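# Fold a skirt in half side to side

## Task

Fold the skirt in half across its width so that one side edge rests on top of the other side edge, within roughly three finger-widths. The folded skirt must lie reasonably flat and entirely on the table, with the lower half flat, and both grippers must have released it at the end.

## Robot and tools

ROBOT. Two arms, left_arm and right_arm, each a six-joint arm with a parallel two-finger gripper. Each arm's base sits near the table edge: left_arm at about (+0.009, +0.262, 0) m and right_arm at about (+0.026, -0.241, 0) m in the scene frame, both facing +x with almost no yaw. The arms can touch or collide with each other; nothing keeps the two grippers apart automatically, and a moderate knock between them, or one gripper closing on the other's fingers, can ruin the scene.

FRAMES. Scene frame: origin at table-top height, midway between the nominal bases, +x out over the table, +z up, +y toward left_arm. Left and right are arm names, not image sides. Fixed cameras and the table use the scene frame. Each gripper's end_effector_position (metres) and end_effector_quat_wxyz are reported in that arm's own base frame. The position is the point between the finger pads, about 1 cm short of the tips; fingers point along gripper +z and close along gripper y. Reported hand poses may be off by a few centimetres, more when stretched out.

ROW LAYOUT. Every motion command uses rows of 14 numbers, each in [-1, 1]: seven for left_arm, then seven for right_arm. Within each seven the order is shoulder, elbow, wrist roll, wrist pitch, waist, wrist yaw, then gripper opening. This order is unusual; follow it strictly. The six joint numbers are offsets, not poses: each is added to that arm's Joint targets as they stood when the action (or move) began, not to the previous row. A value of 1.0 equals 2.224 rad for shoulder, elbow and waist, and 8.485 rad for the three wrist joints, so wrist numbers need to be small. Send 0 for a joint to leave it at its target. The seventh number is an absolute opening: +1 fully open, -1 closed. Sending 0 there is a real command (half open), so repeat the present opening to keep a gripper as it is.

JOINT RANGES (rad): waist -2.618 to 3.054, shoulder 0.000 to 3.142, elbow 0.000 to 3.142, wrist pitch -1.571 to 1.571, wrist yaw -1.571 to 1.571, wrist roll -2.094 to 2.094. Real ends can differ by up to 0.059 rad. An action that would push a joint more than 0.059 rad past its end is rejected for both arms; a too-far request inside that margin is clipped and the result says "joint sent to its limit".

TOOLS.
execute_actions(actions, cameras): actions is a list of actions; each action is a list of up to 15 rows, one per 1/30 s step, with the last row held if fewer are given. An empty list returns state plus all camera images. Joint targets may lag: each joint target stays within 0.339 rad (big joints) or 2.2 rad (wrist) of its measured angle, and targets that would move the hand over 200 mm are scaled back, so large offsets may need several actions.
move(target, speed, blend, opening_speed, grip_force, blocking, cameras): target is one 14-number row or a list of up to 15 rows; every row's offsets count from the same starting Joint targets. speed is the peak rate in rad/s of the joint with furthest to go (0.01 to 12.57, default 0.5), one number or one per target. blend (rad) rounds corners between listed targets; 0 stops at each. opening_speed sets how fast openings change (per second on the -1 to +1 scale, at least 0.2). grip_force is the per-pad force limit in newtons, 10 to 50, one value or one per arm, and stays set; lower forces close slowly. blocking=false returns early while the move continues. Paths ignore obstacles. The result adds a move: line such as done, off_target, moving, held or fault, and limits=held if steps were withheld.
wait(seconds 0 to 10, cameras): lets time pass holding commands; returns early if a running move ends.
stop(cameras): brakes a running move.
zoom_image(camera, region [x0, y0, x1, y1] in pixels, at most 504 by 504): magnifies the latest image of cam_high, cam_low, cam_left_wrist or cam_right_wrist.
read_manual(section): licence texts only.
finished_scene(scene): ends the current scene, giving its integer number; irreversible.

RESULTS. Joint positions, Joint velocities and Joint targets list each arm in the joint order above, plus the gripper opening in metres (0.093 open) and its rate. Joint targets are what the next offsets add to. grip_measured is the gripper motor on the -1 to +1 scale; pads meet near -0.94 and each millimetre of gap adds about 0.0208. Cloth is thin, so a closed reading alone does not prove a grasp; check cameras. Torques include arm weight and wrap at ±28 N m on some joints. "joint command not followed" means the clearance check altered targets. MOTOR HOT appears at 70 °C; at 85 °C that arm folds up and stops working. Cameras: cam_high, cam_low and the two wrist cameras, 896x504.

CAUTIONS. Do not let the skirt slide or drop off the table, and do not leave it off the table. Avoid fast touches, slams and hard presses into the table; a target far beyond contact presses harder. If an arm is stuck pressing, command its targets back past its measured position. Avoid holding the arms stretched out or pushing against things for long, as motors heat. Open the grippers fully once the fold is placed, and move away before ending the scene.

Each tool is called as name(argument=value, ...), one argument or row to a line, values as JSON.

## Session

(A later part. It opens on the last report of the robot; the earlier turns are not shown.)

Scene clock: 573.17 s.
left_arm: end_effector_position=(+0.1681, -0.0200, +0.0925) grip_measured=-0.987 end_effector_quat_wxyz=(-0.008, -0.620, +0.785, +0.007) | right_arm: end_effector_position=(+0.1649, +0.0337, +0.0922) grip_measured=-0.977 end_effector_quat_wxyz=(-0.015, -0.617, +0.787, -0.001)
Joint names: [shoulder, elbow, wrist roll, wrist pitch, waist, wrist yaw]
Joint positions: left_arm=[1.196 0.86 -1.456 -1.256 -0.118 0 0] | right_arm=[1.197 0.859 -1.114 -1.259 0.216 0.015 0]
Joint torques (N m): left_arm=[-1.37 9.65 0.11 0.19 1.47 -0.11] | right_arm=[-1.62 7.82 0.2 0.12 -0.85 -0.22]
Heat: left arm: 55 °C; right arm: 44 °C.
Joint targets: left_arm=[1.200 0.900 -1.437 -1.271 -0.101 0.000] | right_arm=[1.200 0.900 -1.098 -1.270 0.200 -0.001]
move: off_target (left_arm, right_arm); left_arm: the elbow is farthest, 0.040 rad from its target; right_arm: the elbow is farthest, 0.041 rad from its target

move(
  target=[0.4406, 0.5621, 0, 0.0107, 0, 0, -1.0, 0, 0, 0, 0, 0, 0, -1.0],
  speed=0.8,
  cameras=["cam_left_wrist", "cam_high"],
)

zoom_image(
  camera="cam_left_wrist",
  region=[200, 0, 648, 400],
)

Scene clock: 586.83 s.
left_arm: end_effector_position=(+0.4849, -0.0576, +0.1450) grip_measured=-0.987 end_effector_quat_wxyz=(+0.105, -0.612, +0.776, -0.106) | right_arm: end_effector_position=(+0.1649, +0.0337, +0.0922) grip_measured=-0.977 end_effector_quat_wxyz=(-0.015, -0.617, +0.787, -0.001)
Joint names: [shoulder, elbow, wrist roll, wrist pitch, waist, wrist yaw]
Joint positions: left_arm=[2.169 2.108 -1.454 -1.211 -0.118 0 0] | right_arm=[1.197 0.859 -1.114 -1.259 0.216 0.015 0]
Joint torques (N m): left_arm=[-8.72 10.35 0.13 1.37 1.48 -0.11] | right_arm=[-1.66 7.8 0.18 0.1 -0.92 -0.23]
Heat: left arm: 50 °C; right arm: 44 °C.
Joint targets: left_arm=[2.180 2.150 -1.437 -1.180 -0.101 0.000] | right_arm=[1.200 0.900 -1.098 -1.270 0.200 -0.001]
move: off_target (left_arm, right_arm); left_arm: the elbow is farthest, 0.042 rad from its target; right_arm: the elbow is farthest, 0.041 rad from its target
Images, in order (width x height): cam_high 896x504, cam_left_wrist 896x504.

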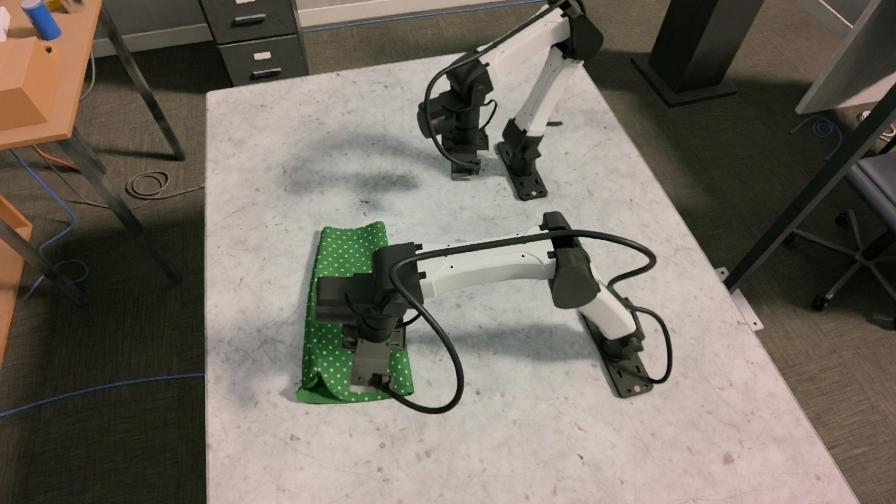

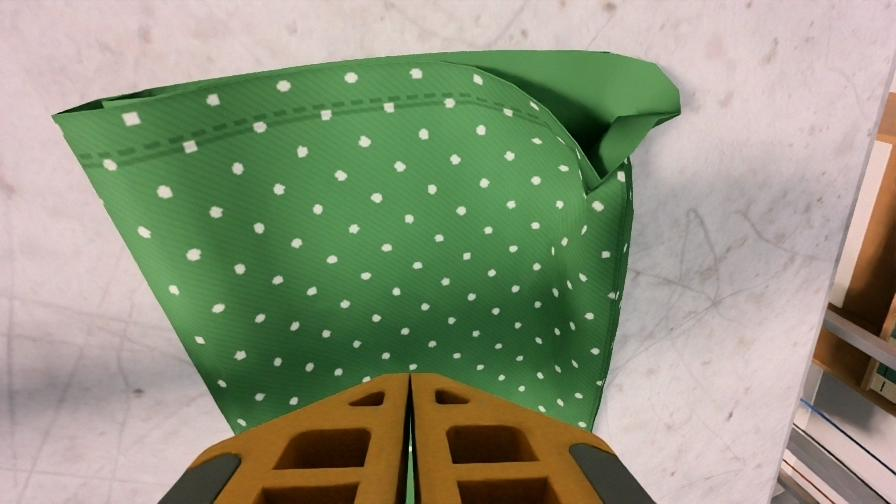

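Scaled by 1.125 from the camera's 896x504 image, which has a finer 1280x720 frame.

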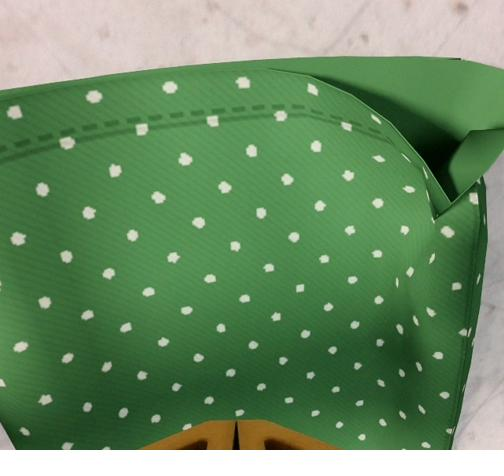

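zoom_image(
  camera="cam_left_wrist",
  region=[440, 20, 720, 260],
)

Scaled by 1.800 from the camera's 896x504 image, which has a finer 1280x720 frame.

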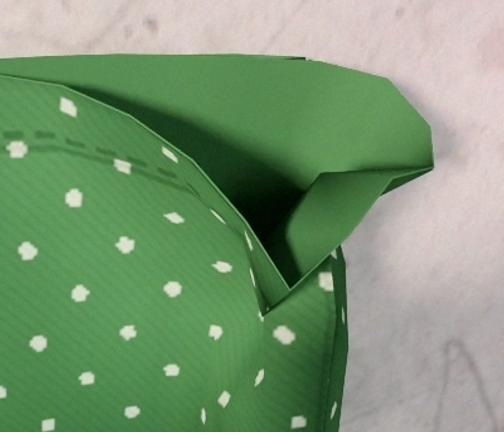

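move(
  target=[
    [0.0045, -0.1322, 0, 0.0524, -0.0126, 0, -1.0, 0, 0, 0, 0, 0, 0, -1.0],
    [0.0310, -0.2212, 0, 0.0832, -0.0126, 0, -1.0, 0, 0, 0, 0, 0, 0, -1.0],
  ],
  speed=[0.5, 0.2],
  blend=0.02,
  cameras=["cam_left_wrist", "cam_low"],
)

zoom_image(
  camera="cam_low",
  region=[500, 150, 700, 310],
)

Scene clock: 715.67 s.
left_arm: end_effector_position=(+0.5317, -0.0631, +0.0280) grip_measured=-0.987 end_effector_quat_wxyz=(+0.170, -0.601, +0.762, -0.171) | right_arm: end_effector_position=(+0.1649, +0.0337, +0.0922) grip_measured=-0.977 end_effector_quat_wxyz=(-0.015, -0.617, +0.787, -0.001)
Joint names: [shoulder, elbow, wrist roll, wrist pitch, waist, wrist yaw]
Joint positions: left_arm=[2.233 1.673 -1.454 -0.522 -0.118 0 0] | right_arm=[1.197 0.859 -1.114 -1.259 0.216 0.015 0]
Joint torques (N m): left_arm=[-8.98 5.09 0.14 1.91 -0.09 -0.11] | right_arm=[-1.69 7.79 0.19 0.11 -0.85 -0.22]
Heat: left arm: 60 °C; right arm: 49 °C.
Joint targets: left_arm=[2.249 1.658 -1.437 -0.474 -0.129 0.000] | right_arm=[1.200 0.900 -1.098 -1.270 0.200 -0.001]
move: off_target (left_arm, right_arm); left_arm: the wrist pitch is farthest, 0.048 rad from its target; right_arm: the elbow is farthest, 0.041 rad from its target
Images, in order (width x height): cam_low 896x504, cam_left_wrist 896x504.

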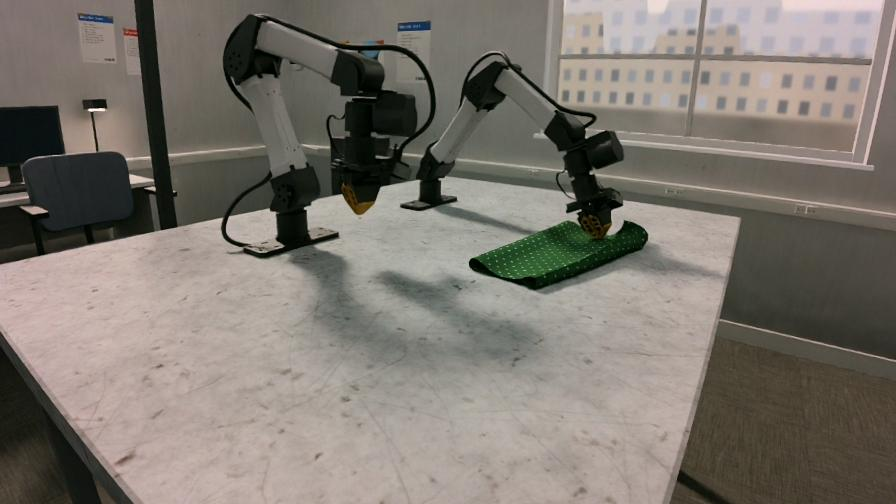

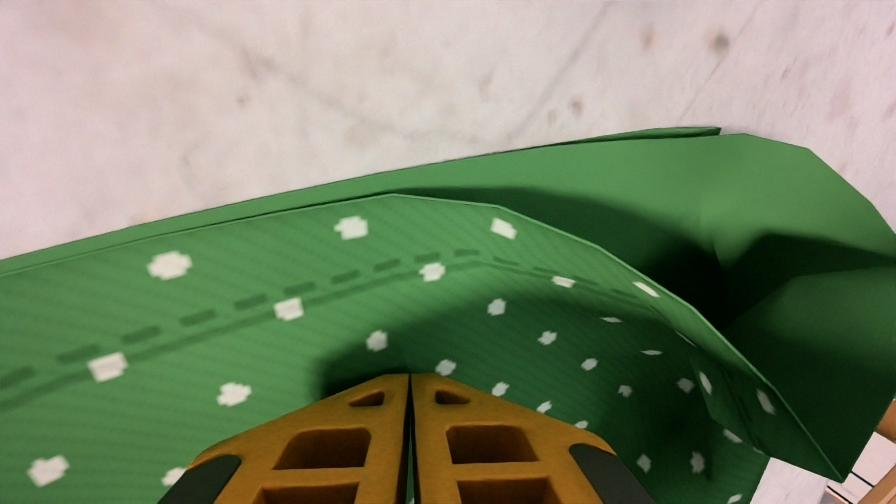

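Scaled by 2.520 from the camera's 896x504 image, which has a finer 1280x720 frame.

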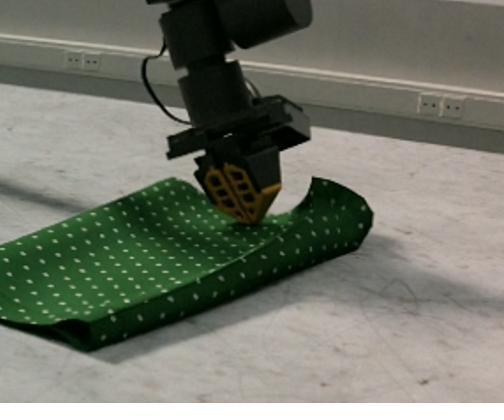

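move(
  target=[
    [0, 0, 0, 0, -0.0094, 0, -1.0, 0, 0, 0, 0, 0, 0, -1.0],
    [0.0751, 0.1497, 0, -0.0143, -0.0094, 0, -1.0, 0, 0, 0, 0, 0, 0, -1.0],
    [0.1731, 0.3242, 0, -0.0301, -0.0094, 0, -1.0, 0, 0, 0, 0, 0, 0, -1.0],
  ],
  speed=0.2,
  blend=[0.0, 0.03, 0.0],
  cameras=["cam_left_wrist", "cam_low", "cam_high"],
)

zoom_image(
  camera="cam_low",
  region=[500, 150, 700, 310],
)

Scene clock: 752.30 s.
left_arm: end_effector_position=(+0.6311, -0.0937, +0.0379) grip_measured=-0.987 end_effector_quat_wxyz=(+0.208, -0.580, +0.758, -0.214) | right_arm: end_effector_position=(+0.1649, +0.0337, +0.0922) grip_measured=-0.977 end_effector_quat_wxyz=(-0.015, -0.617, +0.787, -0.001)
Joint names: [shoulder, elbow, wrist roll, wrist pitch, waist, wrist yaw]
Joint positions: left_arm=[2.612 2.334 -1.454 -0.686 -0.147 0 0] | right_arm=[1.197 0.859 -1.114 -1.259 0.216 0.015 0]
Joint torques (N m): left_arm=[-10.92 11.33 0.16 1.17 -0.09 -0.11] | right_arm=[-1.68 7.73 0.2 0.1 -0.88 -0.21]
Heat: left arm: 66 °C; right arm: 49 °C.
Joint targets: left_arm=[2.634 2.379 -1.437 -0.729 -0.150 0.000] | right_arm=[1.200 0.900 -1.098 -1.270 0.200 -0.001]
move: off_target (left_arm, right_arm); left_arm: the elbow is farthest, 0.045 rad from its target; right_arm: the elbow is farthest, 0.041 rad from its target
Images, in order (width x height): cam_high 896x504, cam_low 896x504, cam_left_wrist 896x504.

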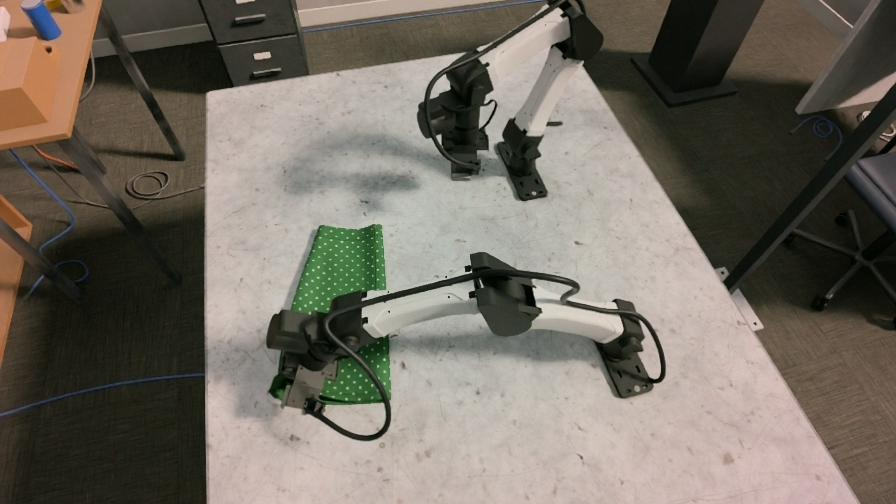

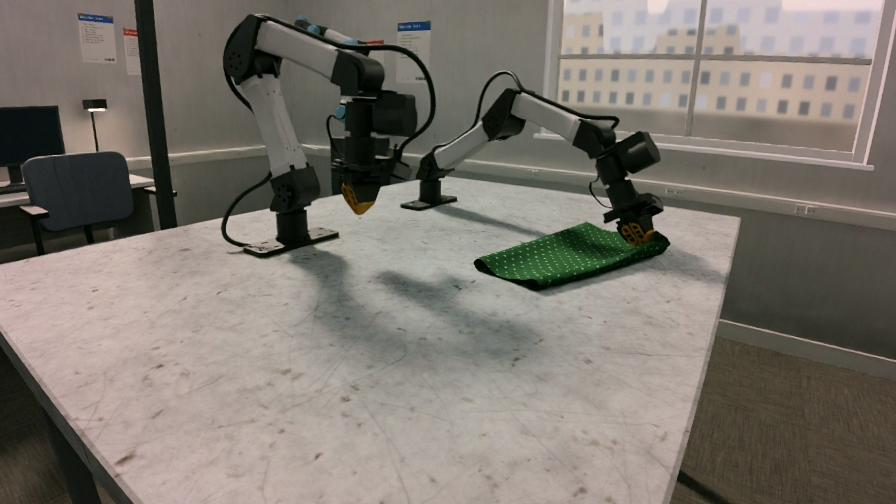

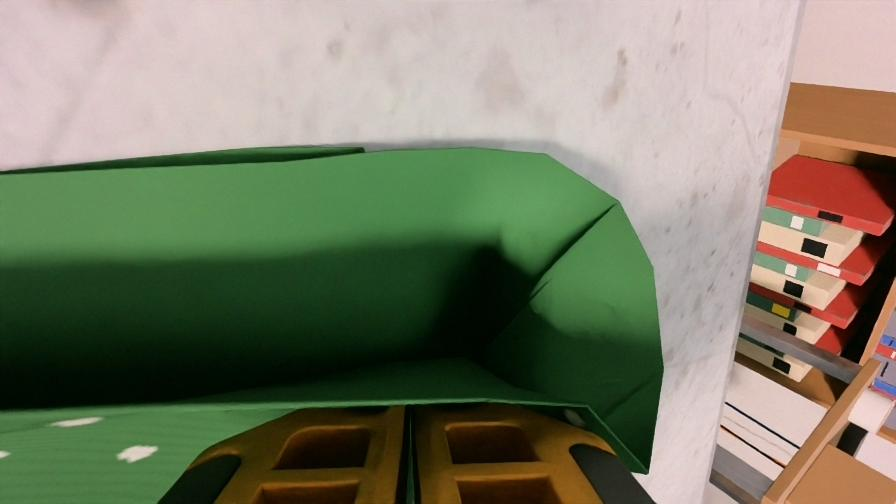

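Scaled by 2.520 from the camera's 896x504 image, which has a finer 1280x720 frame.

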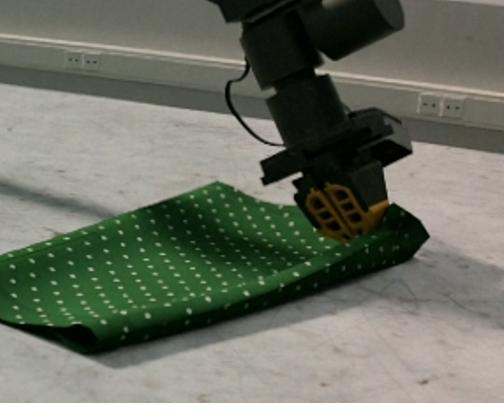

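move(
  target=[
    [-0.045, 0, 0, 0, 0, 0, -1.0, 0, 0, 0, 0, 0, 0, -1.0],
    [-0.25, -0.1, 0, -0.04, 0, 0, -1.0, 0, 0, 0, 0, 0, 0, -1.0],
  ],
  speed=[0.15,0.5],
  blend=[0.03, 0.0],
  cameras=["cam_left_wrist", "cam_low", "cam_high"],
)

zoom_image(
  camera="cam_low",
  region=[500, 150, 700, 310],
)

Scene clock: 771.43 s.
left_arm: end_effector_position=(+0.5287, -0.0785, +0.2162) grip_measured=-0.987 end_effector_quat_wxyz=(+0.208, -0.580, +0.758, -0.215) | right_arm: end_effector_position=(+0.1649, +0.0337, +0.0922) grip_measured=-0.977 end_effector_quat_wxyz=(-0.015, -0.617, +0.787, -0.001)
Joint names: [shoulder, elbow, wrist roll, wrist pitch, waist, wrist yaw]
Joint positions: left_arm=[2.109 2.171 -1.454 -1.025 -0.147 0 0] | right_arm=[1.197 0.859 -1.114 -1.259 0.216 0.015 0]
Joint torques (N m): left_arm=[-12.01 5.26 0.15 1.19 -0.06 -0.11] | right_arm=[-1.68 7.86 0.2 0.1 -0.87 -0.21]
Heat: left arm: 68 °C; right arm: 50 °C.
Joint targets: left_arm=[2.078 2.157 -1.437 -1.069 -0.150 0.000] | right_arm=[1.200 0.900 -1.098 -1.270 0.200 -0.001]
move: off_target (left_arm, right_arm); left_arm: the wrist pitch is farthest, 0.043 rad from its target; right_arm: the elbow is farthest, 0.041 rad from its target
Images, in order (width x height): cam_high 896x504, cam_low 896x504, cam_left_wrist 896x504.

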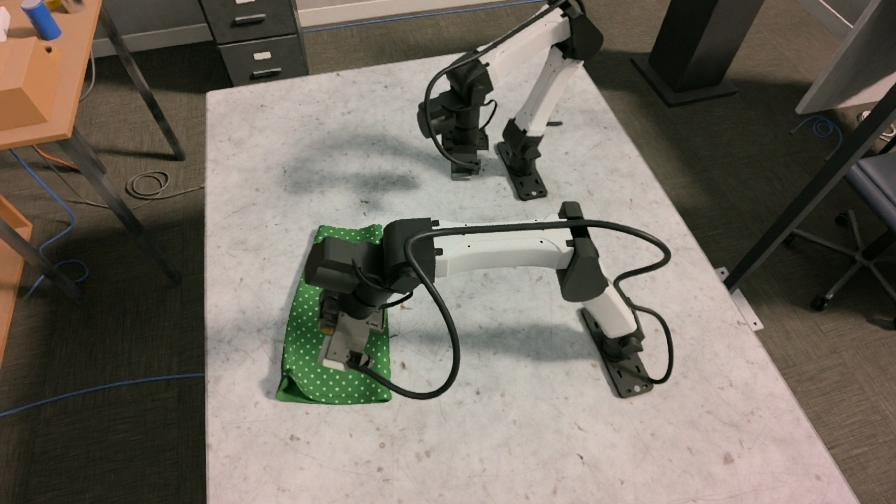

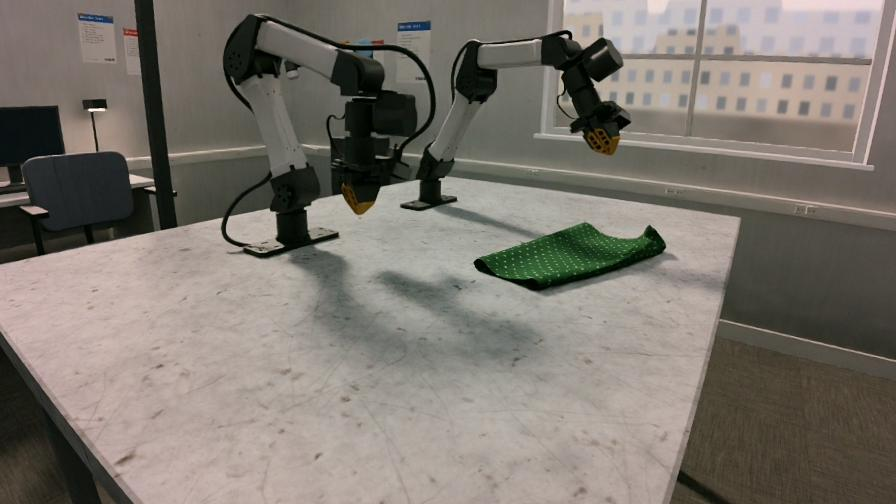

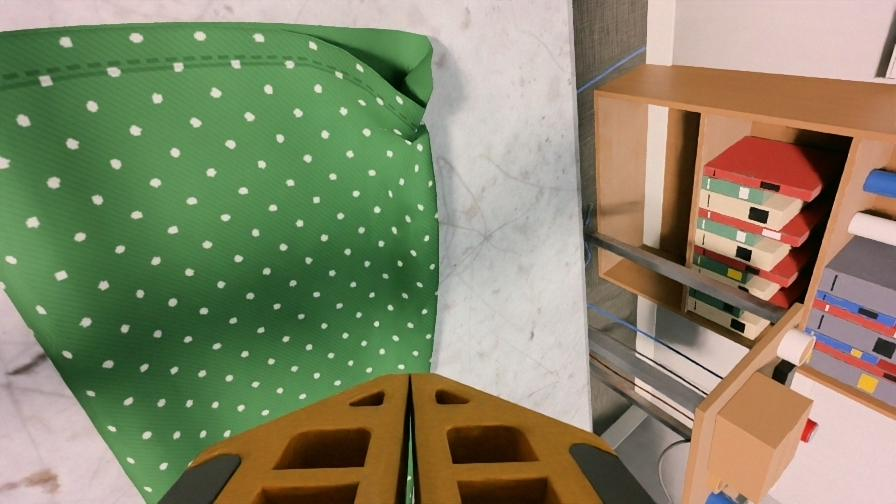

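Scaled by 2.520 from the camera's 896x504 image, which has a finer 1280x720 frame.

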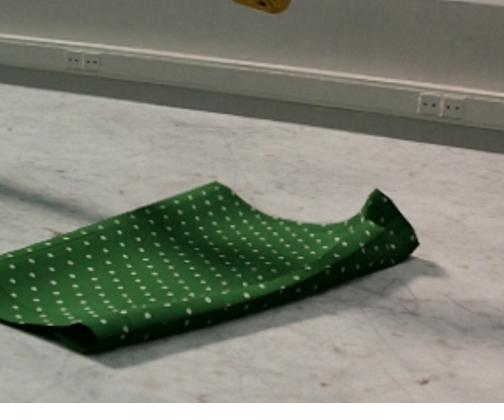

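move(
  target=[-0.3948, -0.5652, 0, -0.0237, 0.1, 0, -1.0, 0, 0, 0, 0, 0, 0, -1.0],
  speed=0.8,
  cameras=["cam_high"],
)

zoom_image(
  camera="cam_high",
  region=[240, 200, 440, 430],
)

Scene clock: 778.43 s.
left_arm: end_effector_position=(+0.1820, +0.0106, +0.1017) grip_measured=-0.987 end_effector_quat_wxyz=(-0.002, +0.686, -0.727, +0.002) | right_arm: end_effector_position=(+0.1649, +0.0337, +0.0922) grip_measured=-0.977 end_effector_quat_wxyz=(-0.015, -0.617, +0.787, -0.001)
Joint names: [shoulder, elbow, wrist roll, wrist pitch, waist, wrist yaw]
Joint positions: left_arm=[1.221 0.912 -1.454 -1.257 0.058 0 0] | right_arm=[1.197 0.859 -1.114 -1.259 0.216 0.015 0]
Joint torques (N m): left_arm=[-3.49 4.7 0.12 0.28 1.32 -0.11] | right_arm=[-1.63 7.82 0.2 0.13 -0.85 -0.22]
Heat: left arm: 69 °C; right arm: 50 °C.
Joint targets: left_arm=[1.200 0.900 -1.437 -1.270 0.072 0.000] | right_arm=[1.200 0.900 -1.098 -1.270 0.200 -0.001]
move: off_target (right_arm); right_arm: the elbow is farthest, 0.041 rad from its target
Images, in order (width x height): cam_high 896x504.

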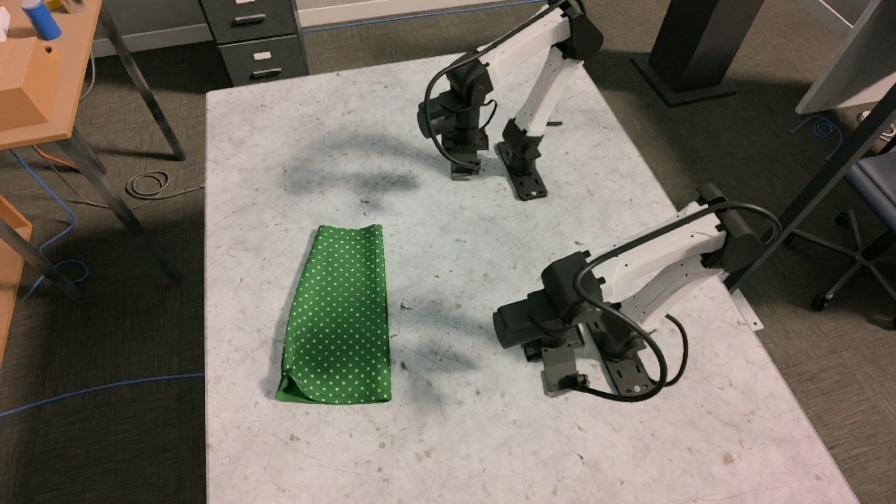

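Scaled by 2.191 from the camera's 896x504 image, which has a finer 1280x720 frame.

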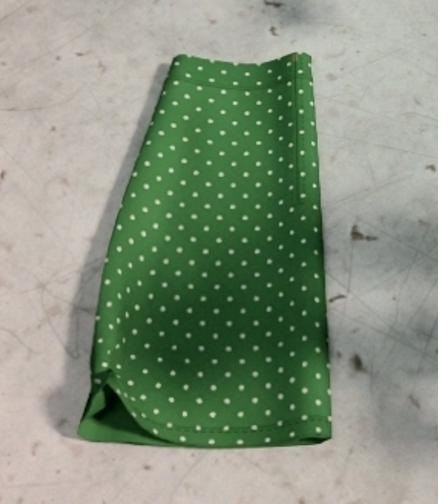

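wait(
  seconds=0.1,
)

Scene clock: 813.87 s.
left_arm: end_effector_position=(+0.1820, +0.0106, +0.1017) grip_measured=-0.987 end_effector_quat_wxyz=(-0.002, +0.686, -0.727, +0.002) | right_arm: end_effector_position=(+0.1649, +0.0337, +0.0922) grip_measured=-0.977 end_effector_quat_wxyz=(-0.015, -0.617, +0.787, -0.001)
Joint names: [shoulder, elbow, wrist roll, wrist pitch, waist, wrist yaw]
Joint positions: left_arm=[1.221 0.912 -1.454 -1.257 0.058 0 0] | right_arm=[1.197 0.859 -1.114 -1.259 0.216 0.015 0]
Joint torques (N m): left_arm=[-3.51 4.7 0.11 0.28 1.33 -0.11] | right_arm=[-1.58 7.86 0.21 0.12 -0.84 -0.21]
Heat: left arm: 54 °C; right arm: 50 °C.
Joint targets: left_arm=[1.200 0.900 -1.437 -1.270 0.072 0.000] | right_arm=[1.200 0.900 -1.098 -1.270 0.200 -0.001]
Tool commands: left_gripper/opening=-1.0 right_gripper/opening=-1.0
wait: 0.10 s; at rest from the start

move(
  target=[
    [0.5202, 0.5737, 0, 0.0725, -0.0935, 0, -1.0, 0, 0, 0, 0, 0, 0, -1.0],
    [0.6484, 0.7275, 0, 0.0581, -0.0935, 0, -1.0, 0, 0, 0, 0, 0, 0, -1.0],
    [0.5976, 0.5868, 0, 0.0819, -0.0935, 0, -1.0, 0, 0, 0, 0, 0, 0, -1.0],
  ],
  speed=[0.8, 0.4, 0.2],
  blend=[0.05, 0.02, 0.0],
  cameras=["cam_left_wrist", "cam_low", "cam_high"],
)

zoom_image(
  camera="cam_low",
  region=[500, 150, 700, 310],
)

Scene clock: 823.07 s.
left_arm: end_effector_position=(+0.6271, -0.0882, +0.0284) grip_measured=-0.987 end_effector_quat_wxyz=(+0.211, -0.582, +0.755, -0.216) | right_arm: end_effector_position=(+0.1649, +0.0337, +0.0922) grip_measured=-0.977 end_effector_quat_wxyz=(-0.015, -0.617, +0.787, -0.001)
Joint names: [shoulder, elbow, wrist roll, wrist pitch, waist, wrist yaw]
Joint positions: left_arm=[2.577 2.225 -1.454 -0.605 -0.14 0 0] | right_arm=[1.197 0.859 -1.114 -1.259 0.216 0.015 0]
Joint torques (N m): left_arm=[-16.21 4.98 0.15 1.96 0.32 -0.11] | right_arm=[-1.62 7.82 0.21 0.11 -0.84 -0.21]
Heat: left arm: 56 °C; right arm: 51 °C.
Joint targets: left_arm=[2.529 2.205 -1.437 -0.575 -0.136 0.000] | right_arm=[1.200 0.900 -1.098 -1.270 0.200 -0.001]
move: off_target (left_arm, right_arm); left_arm: the shoulder is farthest, 0.048 rad from its target; right_arm: the elbow is farthest, 0.041 rad from its target
Images, in order (width x height): cam_high 896x504, cam_low 896x504, cam_left_wrist 896x504.

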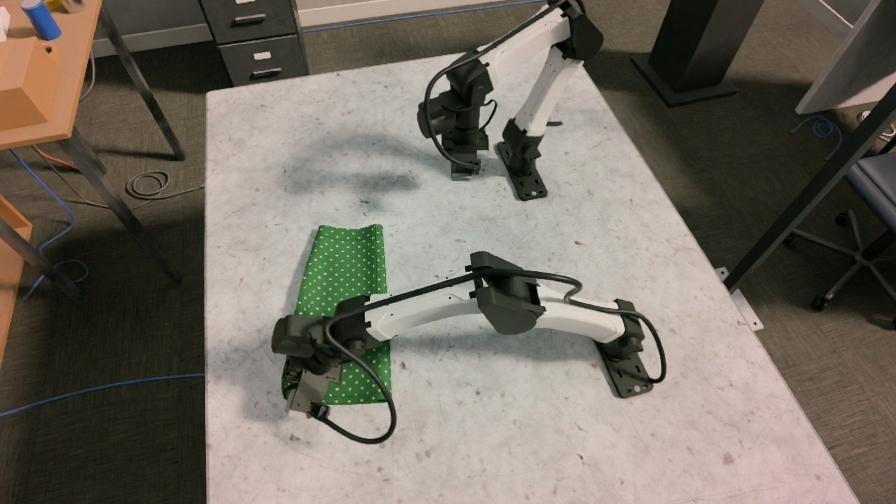

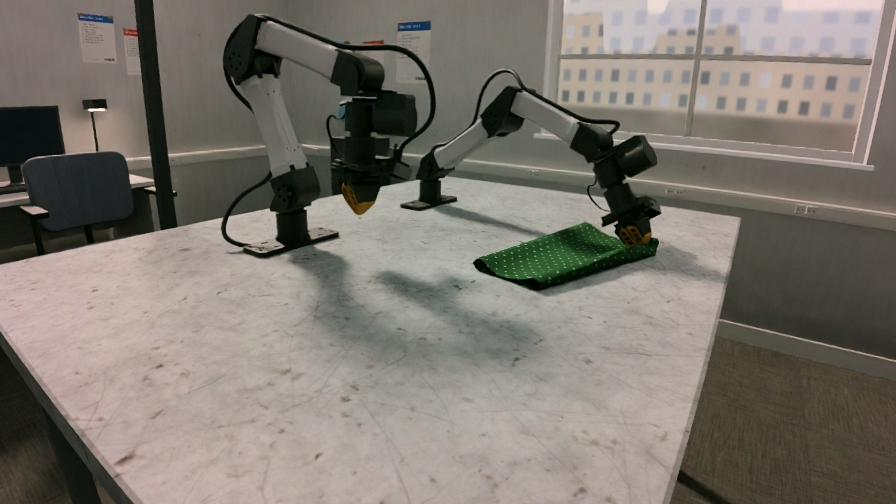

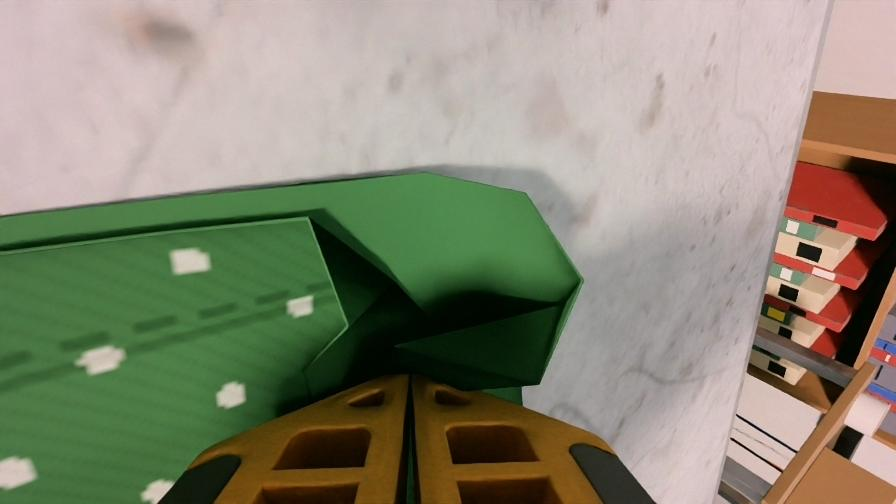

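Scaled by 2.520 from the camera's 896x504 image, which has a finer 1280x720 frame.

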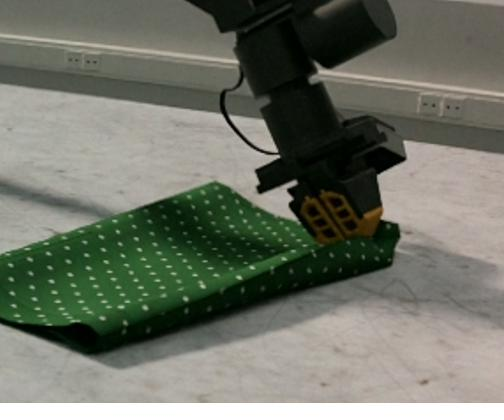

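move(
  target=[
    [0.0319, 0, 0, 0, 0, 0, -1.0, 0, 0, 0, 0, 0, 0, -1.0],
    [-0.08, 0.03, 0, -0.01, 0, 0, -1.0, 0, 0, 0, 0, 0, 0, -1.0],
    [-0.22, -0.05, 0, -0.04, 0, 0, -1.0, 0, 0, 0, 0, 0, 0, -1.0],
  ],
  speed=[0.1, 0.15, 0.5],
  blend=[0.0, 0.02, 0.0],
  cameras=["cam_left_wrist", "cam_low", "cam_high"],
)

zoom_image(
  camera="cam_low",
  region=[500, 150, 700, 310],
)

Scene clock: 838.57 s.
left_arm: end_effector_position=(+0.5486, -0.0771, +0.2316) grip_measured=-0.987 end_effector_quat_wxyz=(+0.251, -0.570, +0.739, -0.257) | right_arm: end_effector_position=(+0.1649, +0.0337, +0.0922) grip_measured=-0.977 end_effector_quat_wxyz=(-0.015, -0.617, +0.787, -0.001)
Joint names: [shoulder, elbow, wrist roll, wrist pitch, waist, wrist yaw]
Joint positions: left_arm=[2.079 2.108 -1.454 -0.866 -0.14 0 0] | right_arm=[1.197 0.859 -1.114 -1.259 0.216 0.015 0]
Joint torques (N m): left_arm=[-12.6 5.48 0.15 1.34 0.35 -0.1] | right_arm=[-1.66 7.77 0.19 0.09 -0.88 -0.24]
Heat: left arm: 81 °C; right arm: 51 °C. Fold the left arm in close to its base, or ease its load, before you think long.
Joint targets: left_arm=[2.040 2.094 -1.437 -0.914 -0.136 0.000] | right_arm=[1.200 0.900 -1.098 -1.270 0.200 -0.001]
MOTOR HOT: the shoulder of the left arm reports 81 °C; the controller's stop level is 85 °C. To cool a motor, set the load down, stop pushing, or move to a pose that needs little force.
move: off_target (left_arm, right_arm); left_arm: the wrist pitch is farthest, 0.048 rad from its target; right_arm: the elbow is farthest, 0.041 rad from its target
Images, in order (width x height): cam_high 896x504, cam_low 896x504, cam_left_wrist 896x504.

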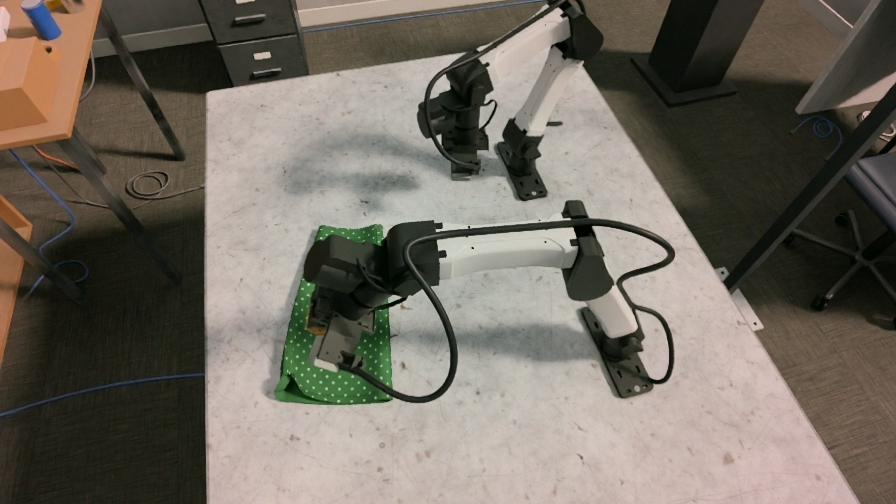

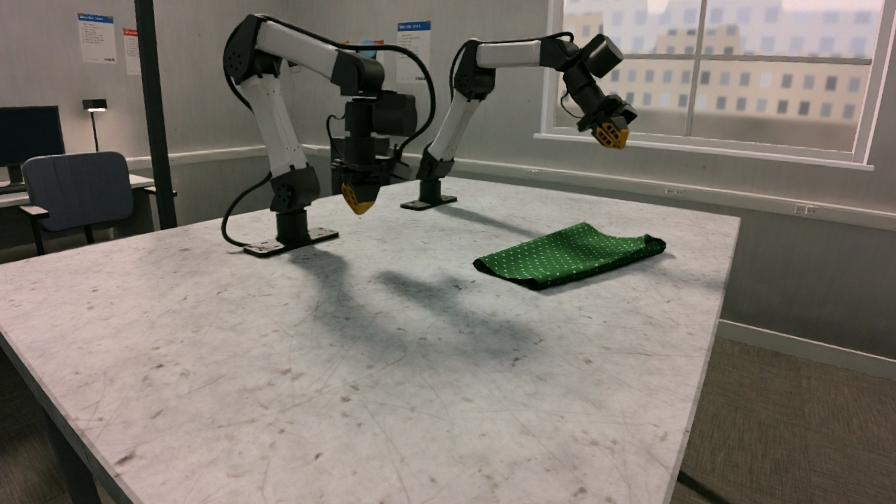

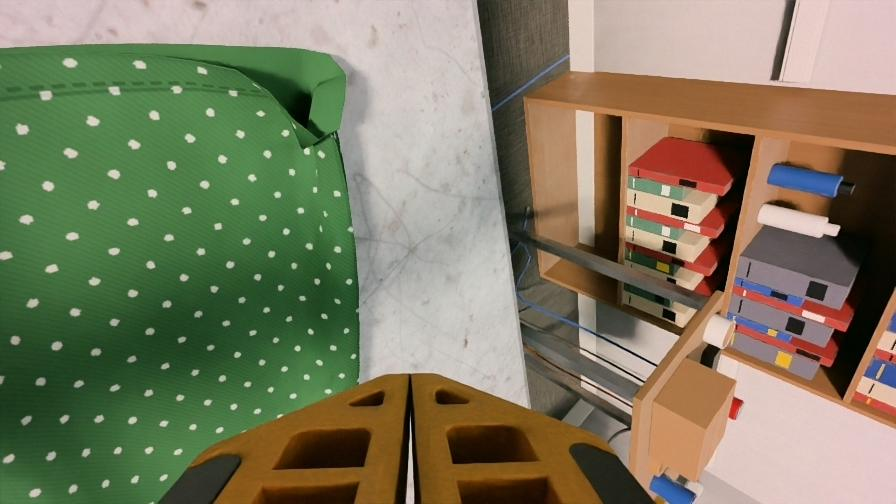

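Scaled by 2.520 from the camera's 896x504 image, which has a finer 1280x720 frame.

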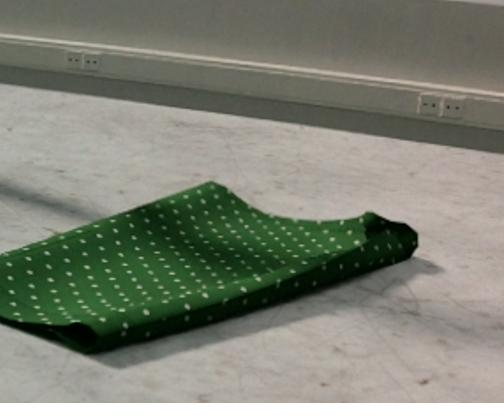

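Cool the left arm immediately.

move(
  target=[-0.3777, -0.5369, 0, -0.042, 0.1, 0, -1.0, 0, 0, 0, 0, 0, 0, -1.0],
  speed=0.8,
  cameras=["cam_high"],
)

zoom_image(
  camera="cam_high",
  region=[240, 200, 440, 430],
)

Scene clock: 844.53 s.
left_arm: end_effector_position=(+0.1826, +0.0131, +0.1020) grip_measured=-0.987 end_effector_quat_wxyz=(-0.003, +0.691, -0.723, +0.003) | right_arm: end_effector_position=(+0.1649, +0.0337, +0.0922) grip_measured=-0.977 end_effector_quat_wxyz=(-0.015, -0.617, +0.787, -0.001)
Joint names: [shoulder, elbow, wrist roll, wrist pitch, waist, wrist yaw]
Joint positions: left_arm=[1.219 0.912 -1.454 -1.254 0.072 0 0] | right_arm=[1.197 0.859 -1.114 -1.259 0.216 0.015 0]
Joint torques (N m): left_arm=[-3.48 4.71 0.12 0.25 1.29 -0.11] | right_arm=[-1.69 7.79 0.19 0.11 -0.84 -0.21]
Heat: left arm: 81 °C; right arm: 51 °C. Fold the left arm in close to its base, or ease its load, before you think long.
Joint targets: left_arm=[1.200 0.899 -1.437 -1.271 0.087 0.000] | right_arm=[1.200 0.900 -1.098 -1.270 0.200 -0.001]
MOTOR HOT: still on. The shoulder of the left arm reports 81 °C.
move: off_target (right_arm); right_arm: the elbow is farthest, 0.041 rad from its target
Images, in order (width x height): cam_high 896x504.

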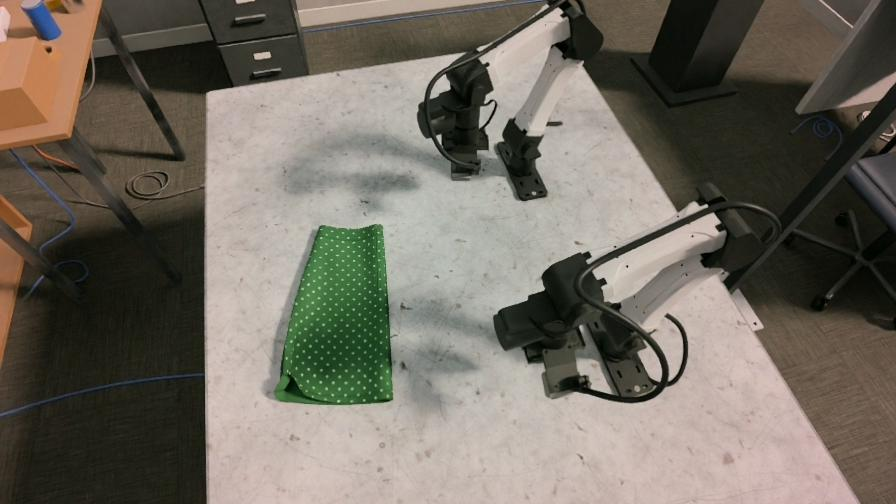

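Scaled by 2.191 from the camera's 896x504 image, which has a finer 1280x720 frame.

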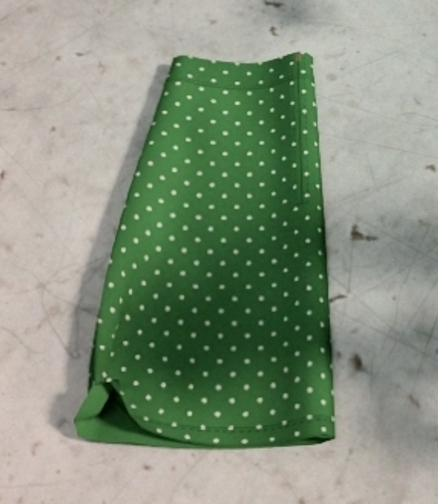

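wait(
  seconds=10,
)

wait(
  seconds=10,
)

Scene clock: 870.90 s.
left_arm: end_effector_position=(+0.1826, +0.0131, +0.1020) grip_measured=-0.987 end_effector_quat_wxyz=(-0.003, +0.691, -0.723, +0.003) | right_arm: end_effector_position=(+0.1649, +0.0337, +0.0922) grip_measured=-0.977 end_effector_quat_wxyz=(-0.015, -0.617, +0.787, -0.001)
Joint names: [shoulder, elbow, wrist roll, wrist pitch, waist, wrist yaw]
Joint positions: left_arm=[1.219 0.912 -1.454 -1.254 0.072 0 0] | right_arm=[1.197 0.859 -1.114 -1.259 0.216 0.015 0]
Joint torques (N m): left_arm=[-3.48 4.7 0.11 0.25 1.31 -0.11] | right_arm=[-1.65 7.86 0.18 0.11 -0.94 -0.23]
Heat: left arm: 62 °C; right arm: 51 °C.
Joint targets: left_arm=[1.200 0.899 -1.437 -1.271 0.087 0.000] | right_arm=[1.200 0.900 -1.098 -1.270 0.200 -0.001]
Tool commands: left_gripper/opening=-1.0 right_gripper/opening=-1.0
MOTOR HOT: cleared for the motors of the left arm.
wait: 10.00 s; at rest from the start

Scene clock: 880.90 s.
left_arm: end_effector_position=(+0.1826, +0.0131, +0.1020) grip_measured=-0.987 end_effector_quat_wxyz=(-0.003, +0.691, -0.723, +0.003) | right_arm: end_effector_position=(+0.1649, +0.0337, +0.0922) grip_measured=-0.977 end_effector_quat_wxyz=(-0.015, -0.617, +0.787, -0.001)
Joint names: [shoulder, elbow, wrist roll, wrist pitch, waist, wrist yaw]
Joint positions: left_arm=[1.219 0.912 -1.454 -1.254 0.072 0 0] | right_arm=[1.197 0.859 -1.114 -1.259 0.216 0.015 0]
Joint torques (N m): left_arm=[-3.49 4.71 0.12 0.25 1.32 -0.11] | right_arm=[-1.65 7.86 0.18 0.1 -0.91 -0.21]
Heat: left arm: 58 °C; right arm: 51 °C.
Joint targets: left_arm=[1.200 0.899 -1.437 -1.271 0.087 0.000] | right_arm=[1.200 0.900 -1.098 -1.270 0.200 -0.001]
Tool commands: left_gripper/opening=-1.0 right_gripper/opening=-1.0
wait: 10.00 s; at rest by 0.17 s

move(
  target=[0.4973, 0.5692, 0, 0.0508, -0.1106, 0, -1.0, 0, 0, 0, 0, 0, 0, -1.0],
  speed=1.0,
  cameras=["cam_left_wrist"],
)

zoom_image(
  camera="cam_left_wrist",
  region=[150, 0, 550, 330],
)

move(
  target=[-0.4973, -0.5692, 0, -0.0508, 0.1106, 0, -1.0, 0, 0, 0, 0, 0, 0, -1.0],
  speed=1.0,
)

Scene clock: 890.93 s.
left_arm: end_effector_position=(+0.5573, -0.0932, +0.1168) grip_measured=-0.987 end_effector_quat_wxyz=(+0.174, -0.581, +0.774, -0.183) | right_arm: end_effector_position=(+0.1649, +0.0337, +0.0922) grip_measured=-0.977 end_effector_quat_wxyz=(-0.015, -0.617, +0.787, -0.001)
Joint names: [shoulder, elbow, wrist roll, wrist pitch, waist, wrist yaw]
Joint positions: left_arm=[2.295 2.122 -1.454 -0.887 -0.166 0 0] | right_arm=[1.197 0.859 -1.114 -1.259 0.216 0.015 0]
Joint torques (N m): left_arm=[-9.99 10.95 0.15 1.95 0.54 -0.11] | right_arm=[-1.68 7.82 0.19 0.09 -0.83 -0.24]
Heat: left arm: 56 °C; right arm: 52 °C.
Joint targets: left_arm=[2.306 2.165 -1.437 -0.840 -0.159 0.000] | right_arm=[1.200 0.900 -1.098 -1.270 0.200 -0.001]
move: off_target (left_arm, right_arm); left_arm: the wrist pitch is farthest, 0.047 rad from its target; right_arm: the elbow is farthest, 0.041 rad from its target
Images, in order (width x height): cam_left_wrist 896x504.

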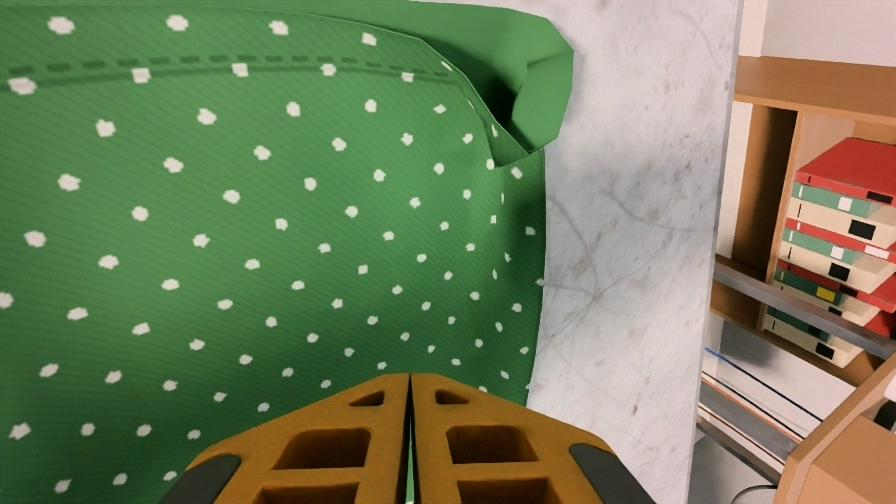

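Scaled by 1.260 from the camera's 896x504 image, which has a finer 1280x720 frame.

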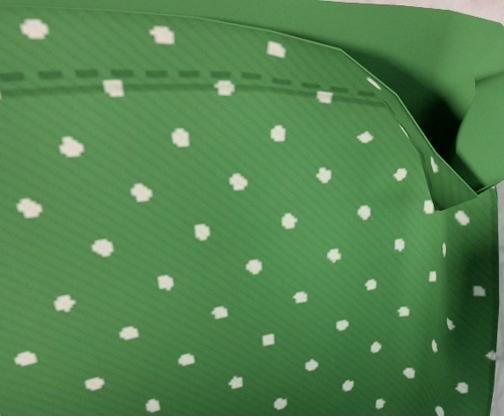

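Scene clock: 892.73 s.
left_arm: end_effector_position=(+0.1824, +0.0154, +0.1022) grip_measured=-0.987 end_effector_quat_wxyz=(-0.004, +0.696, -0.718, +0.004) | right_arm: end_effector_position=(+0.1649, +0.0337, +0.0922) grip_measured=-0.977 end_effector_quat_wxyz=(-0.015, -0.617, +0.787, -0.001)
Joint names: [shoulder, elbow, wrist roll, wrist pitch, waist, wrist yaw]
Joint positions: left_arm=[1.218 0.912 -1.454 -1.254 0.084 0 0] | right_arm=[1.197 0.859 -1.114 -1.259 0.216 0.015 0]
Joint torques (N m): left_arm=[-3.36 4.71 0.12 0.24 1.21 -0.11] | right_arm=[-1.73 7.84 0.2 0.11 -0.79 -0.22]
Heat: left arm: 57 °C; right arm: 52 °C.
Joint targets: left_arm=[1.200 0.899 -1.437 -1.271 0.087 0.000] | right_arm=[1.200 0.900 -1.098 -1.270 0.200 -0.001]
move: off_target (right_arm); right_arm: the elbow is farthest, 0.041 rad from its target

move(
  target=[0.5589, 0.6623, 0.1694, 0.0514, -0.1066, 0, -1.0, 0, 0, 0, 0, 0, 0, -1.0],
  speed=1.0,
  cameras=["cam_left_wrist"],
)

zoom_image(
  camera="cam_left_wrist",
  region=[200, 0, 700, 400],
)

move(
  target=[-0.5589, -0.6623, 0, -0.0514, 0.1066, 0, -1.0, 0, 0, 0, 0, 0, 0, -1.0],
  speed=1.0,
)

Scene clock: 937.77 s.
left_arm: end_effector_position=(+0.5966, -0.0926, +0.1182) grip_measured=-0.987 end_effector_quat_wxyz=(+0.287, +0.064, +0.955, -0.021) | right_arm: end_effector_position=(+0.1649, +0.0337, +0.0922) grip_measured=-0.977 end_effector_quat_wxyz=(-0.015, -0.617, +0.787, -0.001)
Joint names: [shoulder, elbow, wrist roll, wrist pitch, waist, wrist yaw]
Joint positions: left_arm=[2.431 2.329 -0.02 -0.884 -0.156 -0.009 0] | right_arm=[1.197 0.859 -1.114 -1.259 0.216 0.015 0]
Joint torques (N m): left_arm=[-10.77 11.08 0.11 2.16 0.5 -0.05] | right_arm=[-1.63 7.84 0.18 0.09 -0.94 -0.22]
Heat: left arm: 53 °C; right arm: 52 °C.
Joint targets: left_arm=[2.443 2.372 0.000 -0.835 -0.150 0.000] | right_arm=[1.200 0.900 -1.098 -1.270 0.200 -0.001]
move: off_target (left_arm, right_arm); left_arm: the wrist pitch is farthest, 0.049 rad from its target; right_arm: the elbow is farthest, 0.041 rad from its target
Images, in order (width x height): cam_left_wrist 896x504.

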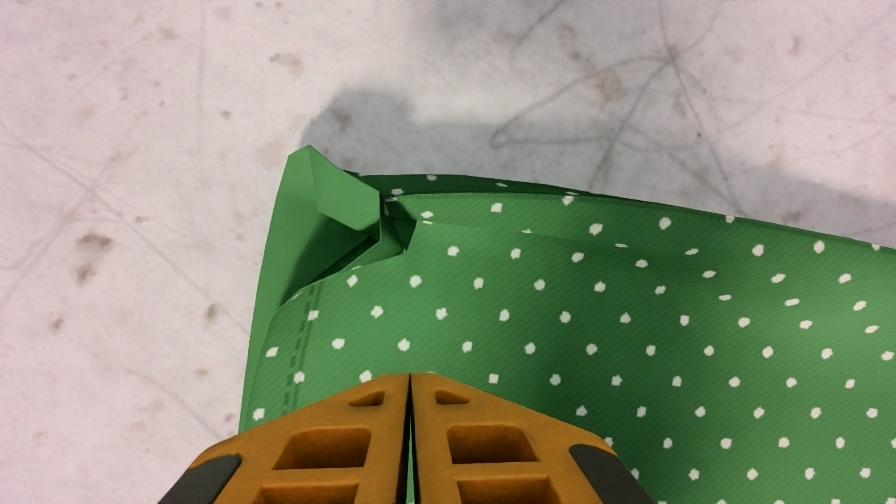

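Scaled by 1.008 from the camera's 896x504 image, which has a finer 1280x720 frame.

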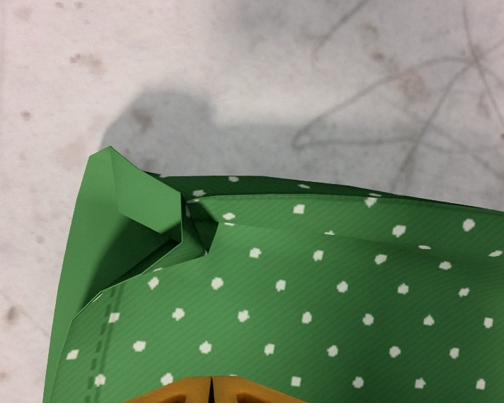

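Scene clock: 939.77 s.
left_arm: end_effector_position=(+0.1832, +0.0150, +0.1022) grip_measured=-0.987 end_effector_quat_wxyz=(+0.007, -0.045, +0.999, +0.005) | right_arm: end_effector_position=(+0.1649, +0.0337, +0.0922) grip_measured=-0.977 end_effector_quat_wxyz=(-0.015, -0.617, +0.787, -0.001)
Joint names: [shoulder, elbow, wrist roll, wrist pitch, waist, wrist yaw]
Joint positions: left_arm=[1.218 0.912 -0.018 -1.251 0.072 -0.01 0] | right_arm=[1.197 0.859 -1.114 -1.259 0.216 0.015 0]
Joint torques (N m): left_arm=[-3.4 4.74 0.14 0.28 1.32 -0.06] | right_arm=[-1.59 7.8 0.21 0.11 -0.95 -0.23]
Heat: left arm: 54 °C; right arm: 52 °C.
Joint targets: left_arm=[1.200 0.899 0.000 -1.271 0.087 0.000] | right_arm=[1.200 0.900 -1.098 -1.270 0.200 -0.001]
move: off_target (right_arm); right_arm: the elbow is farthest, 0.041 rad from its target


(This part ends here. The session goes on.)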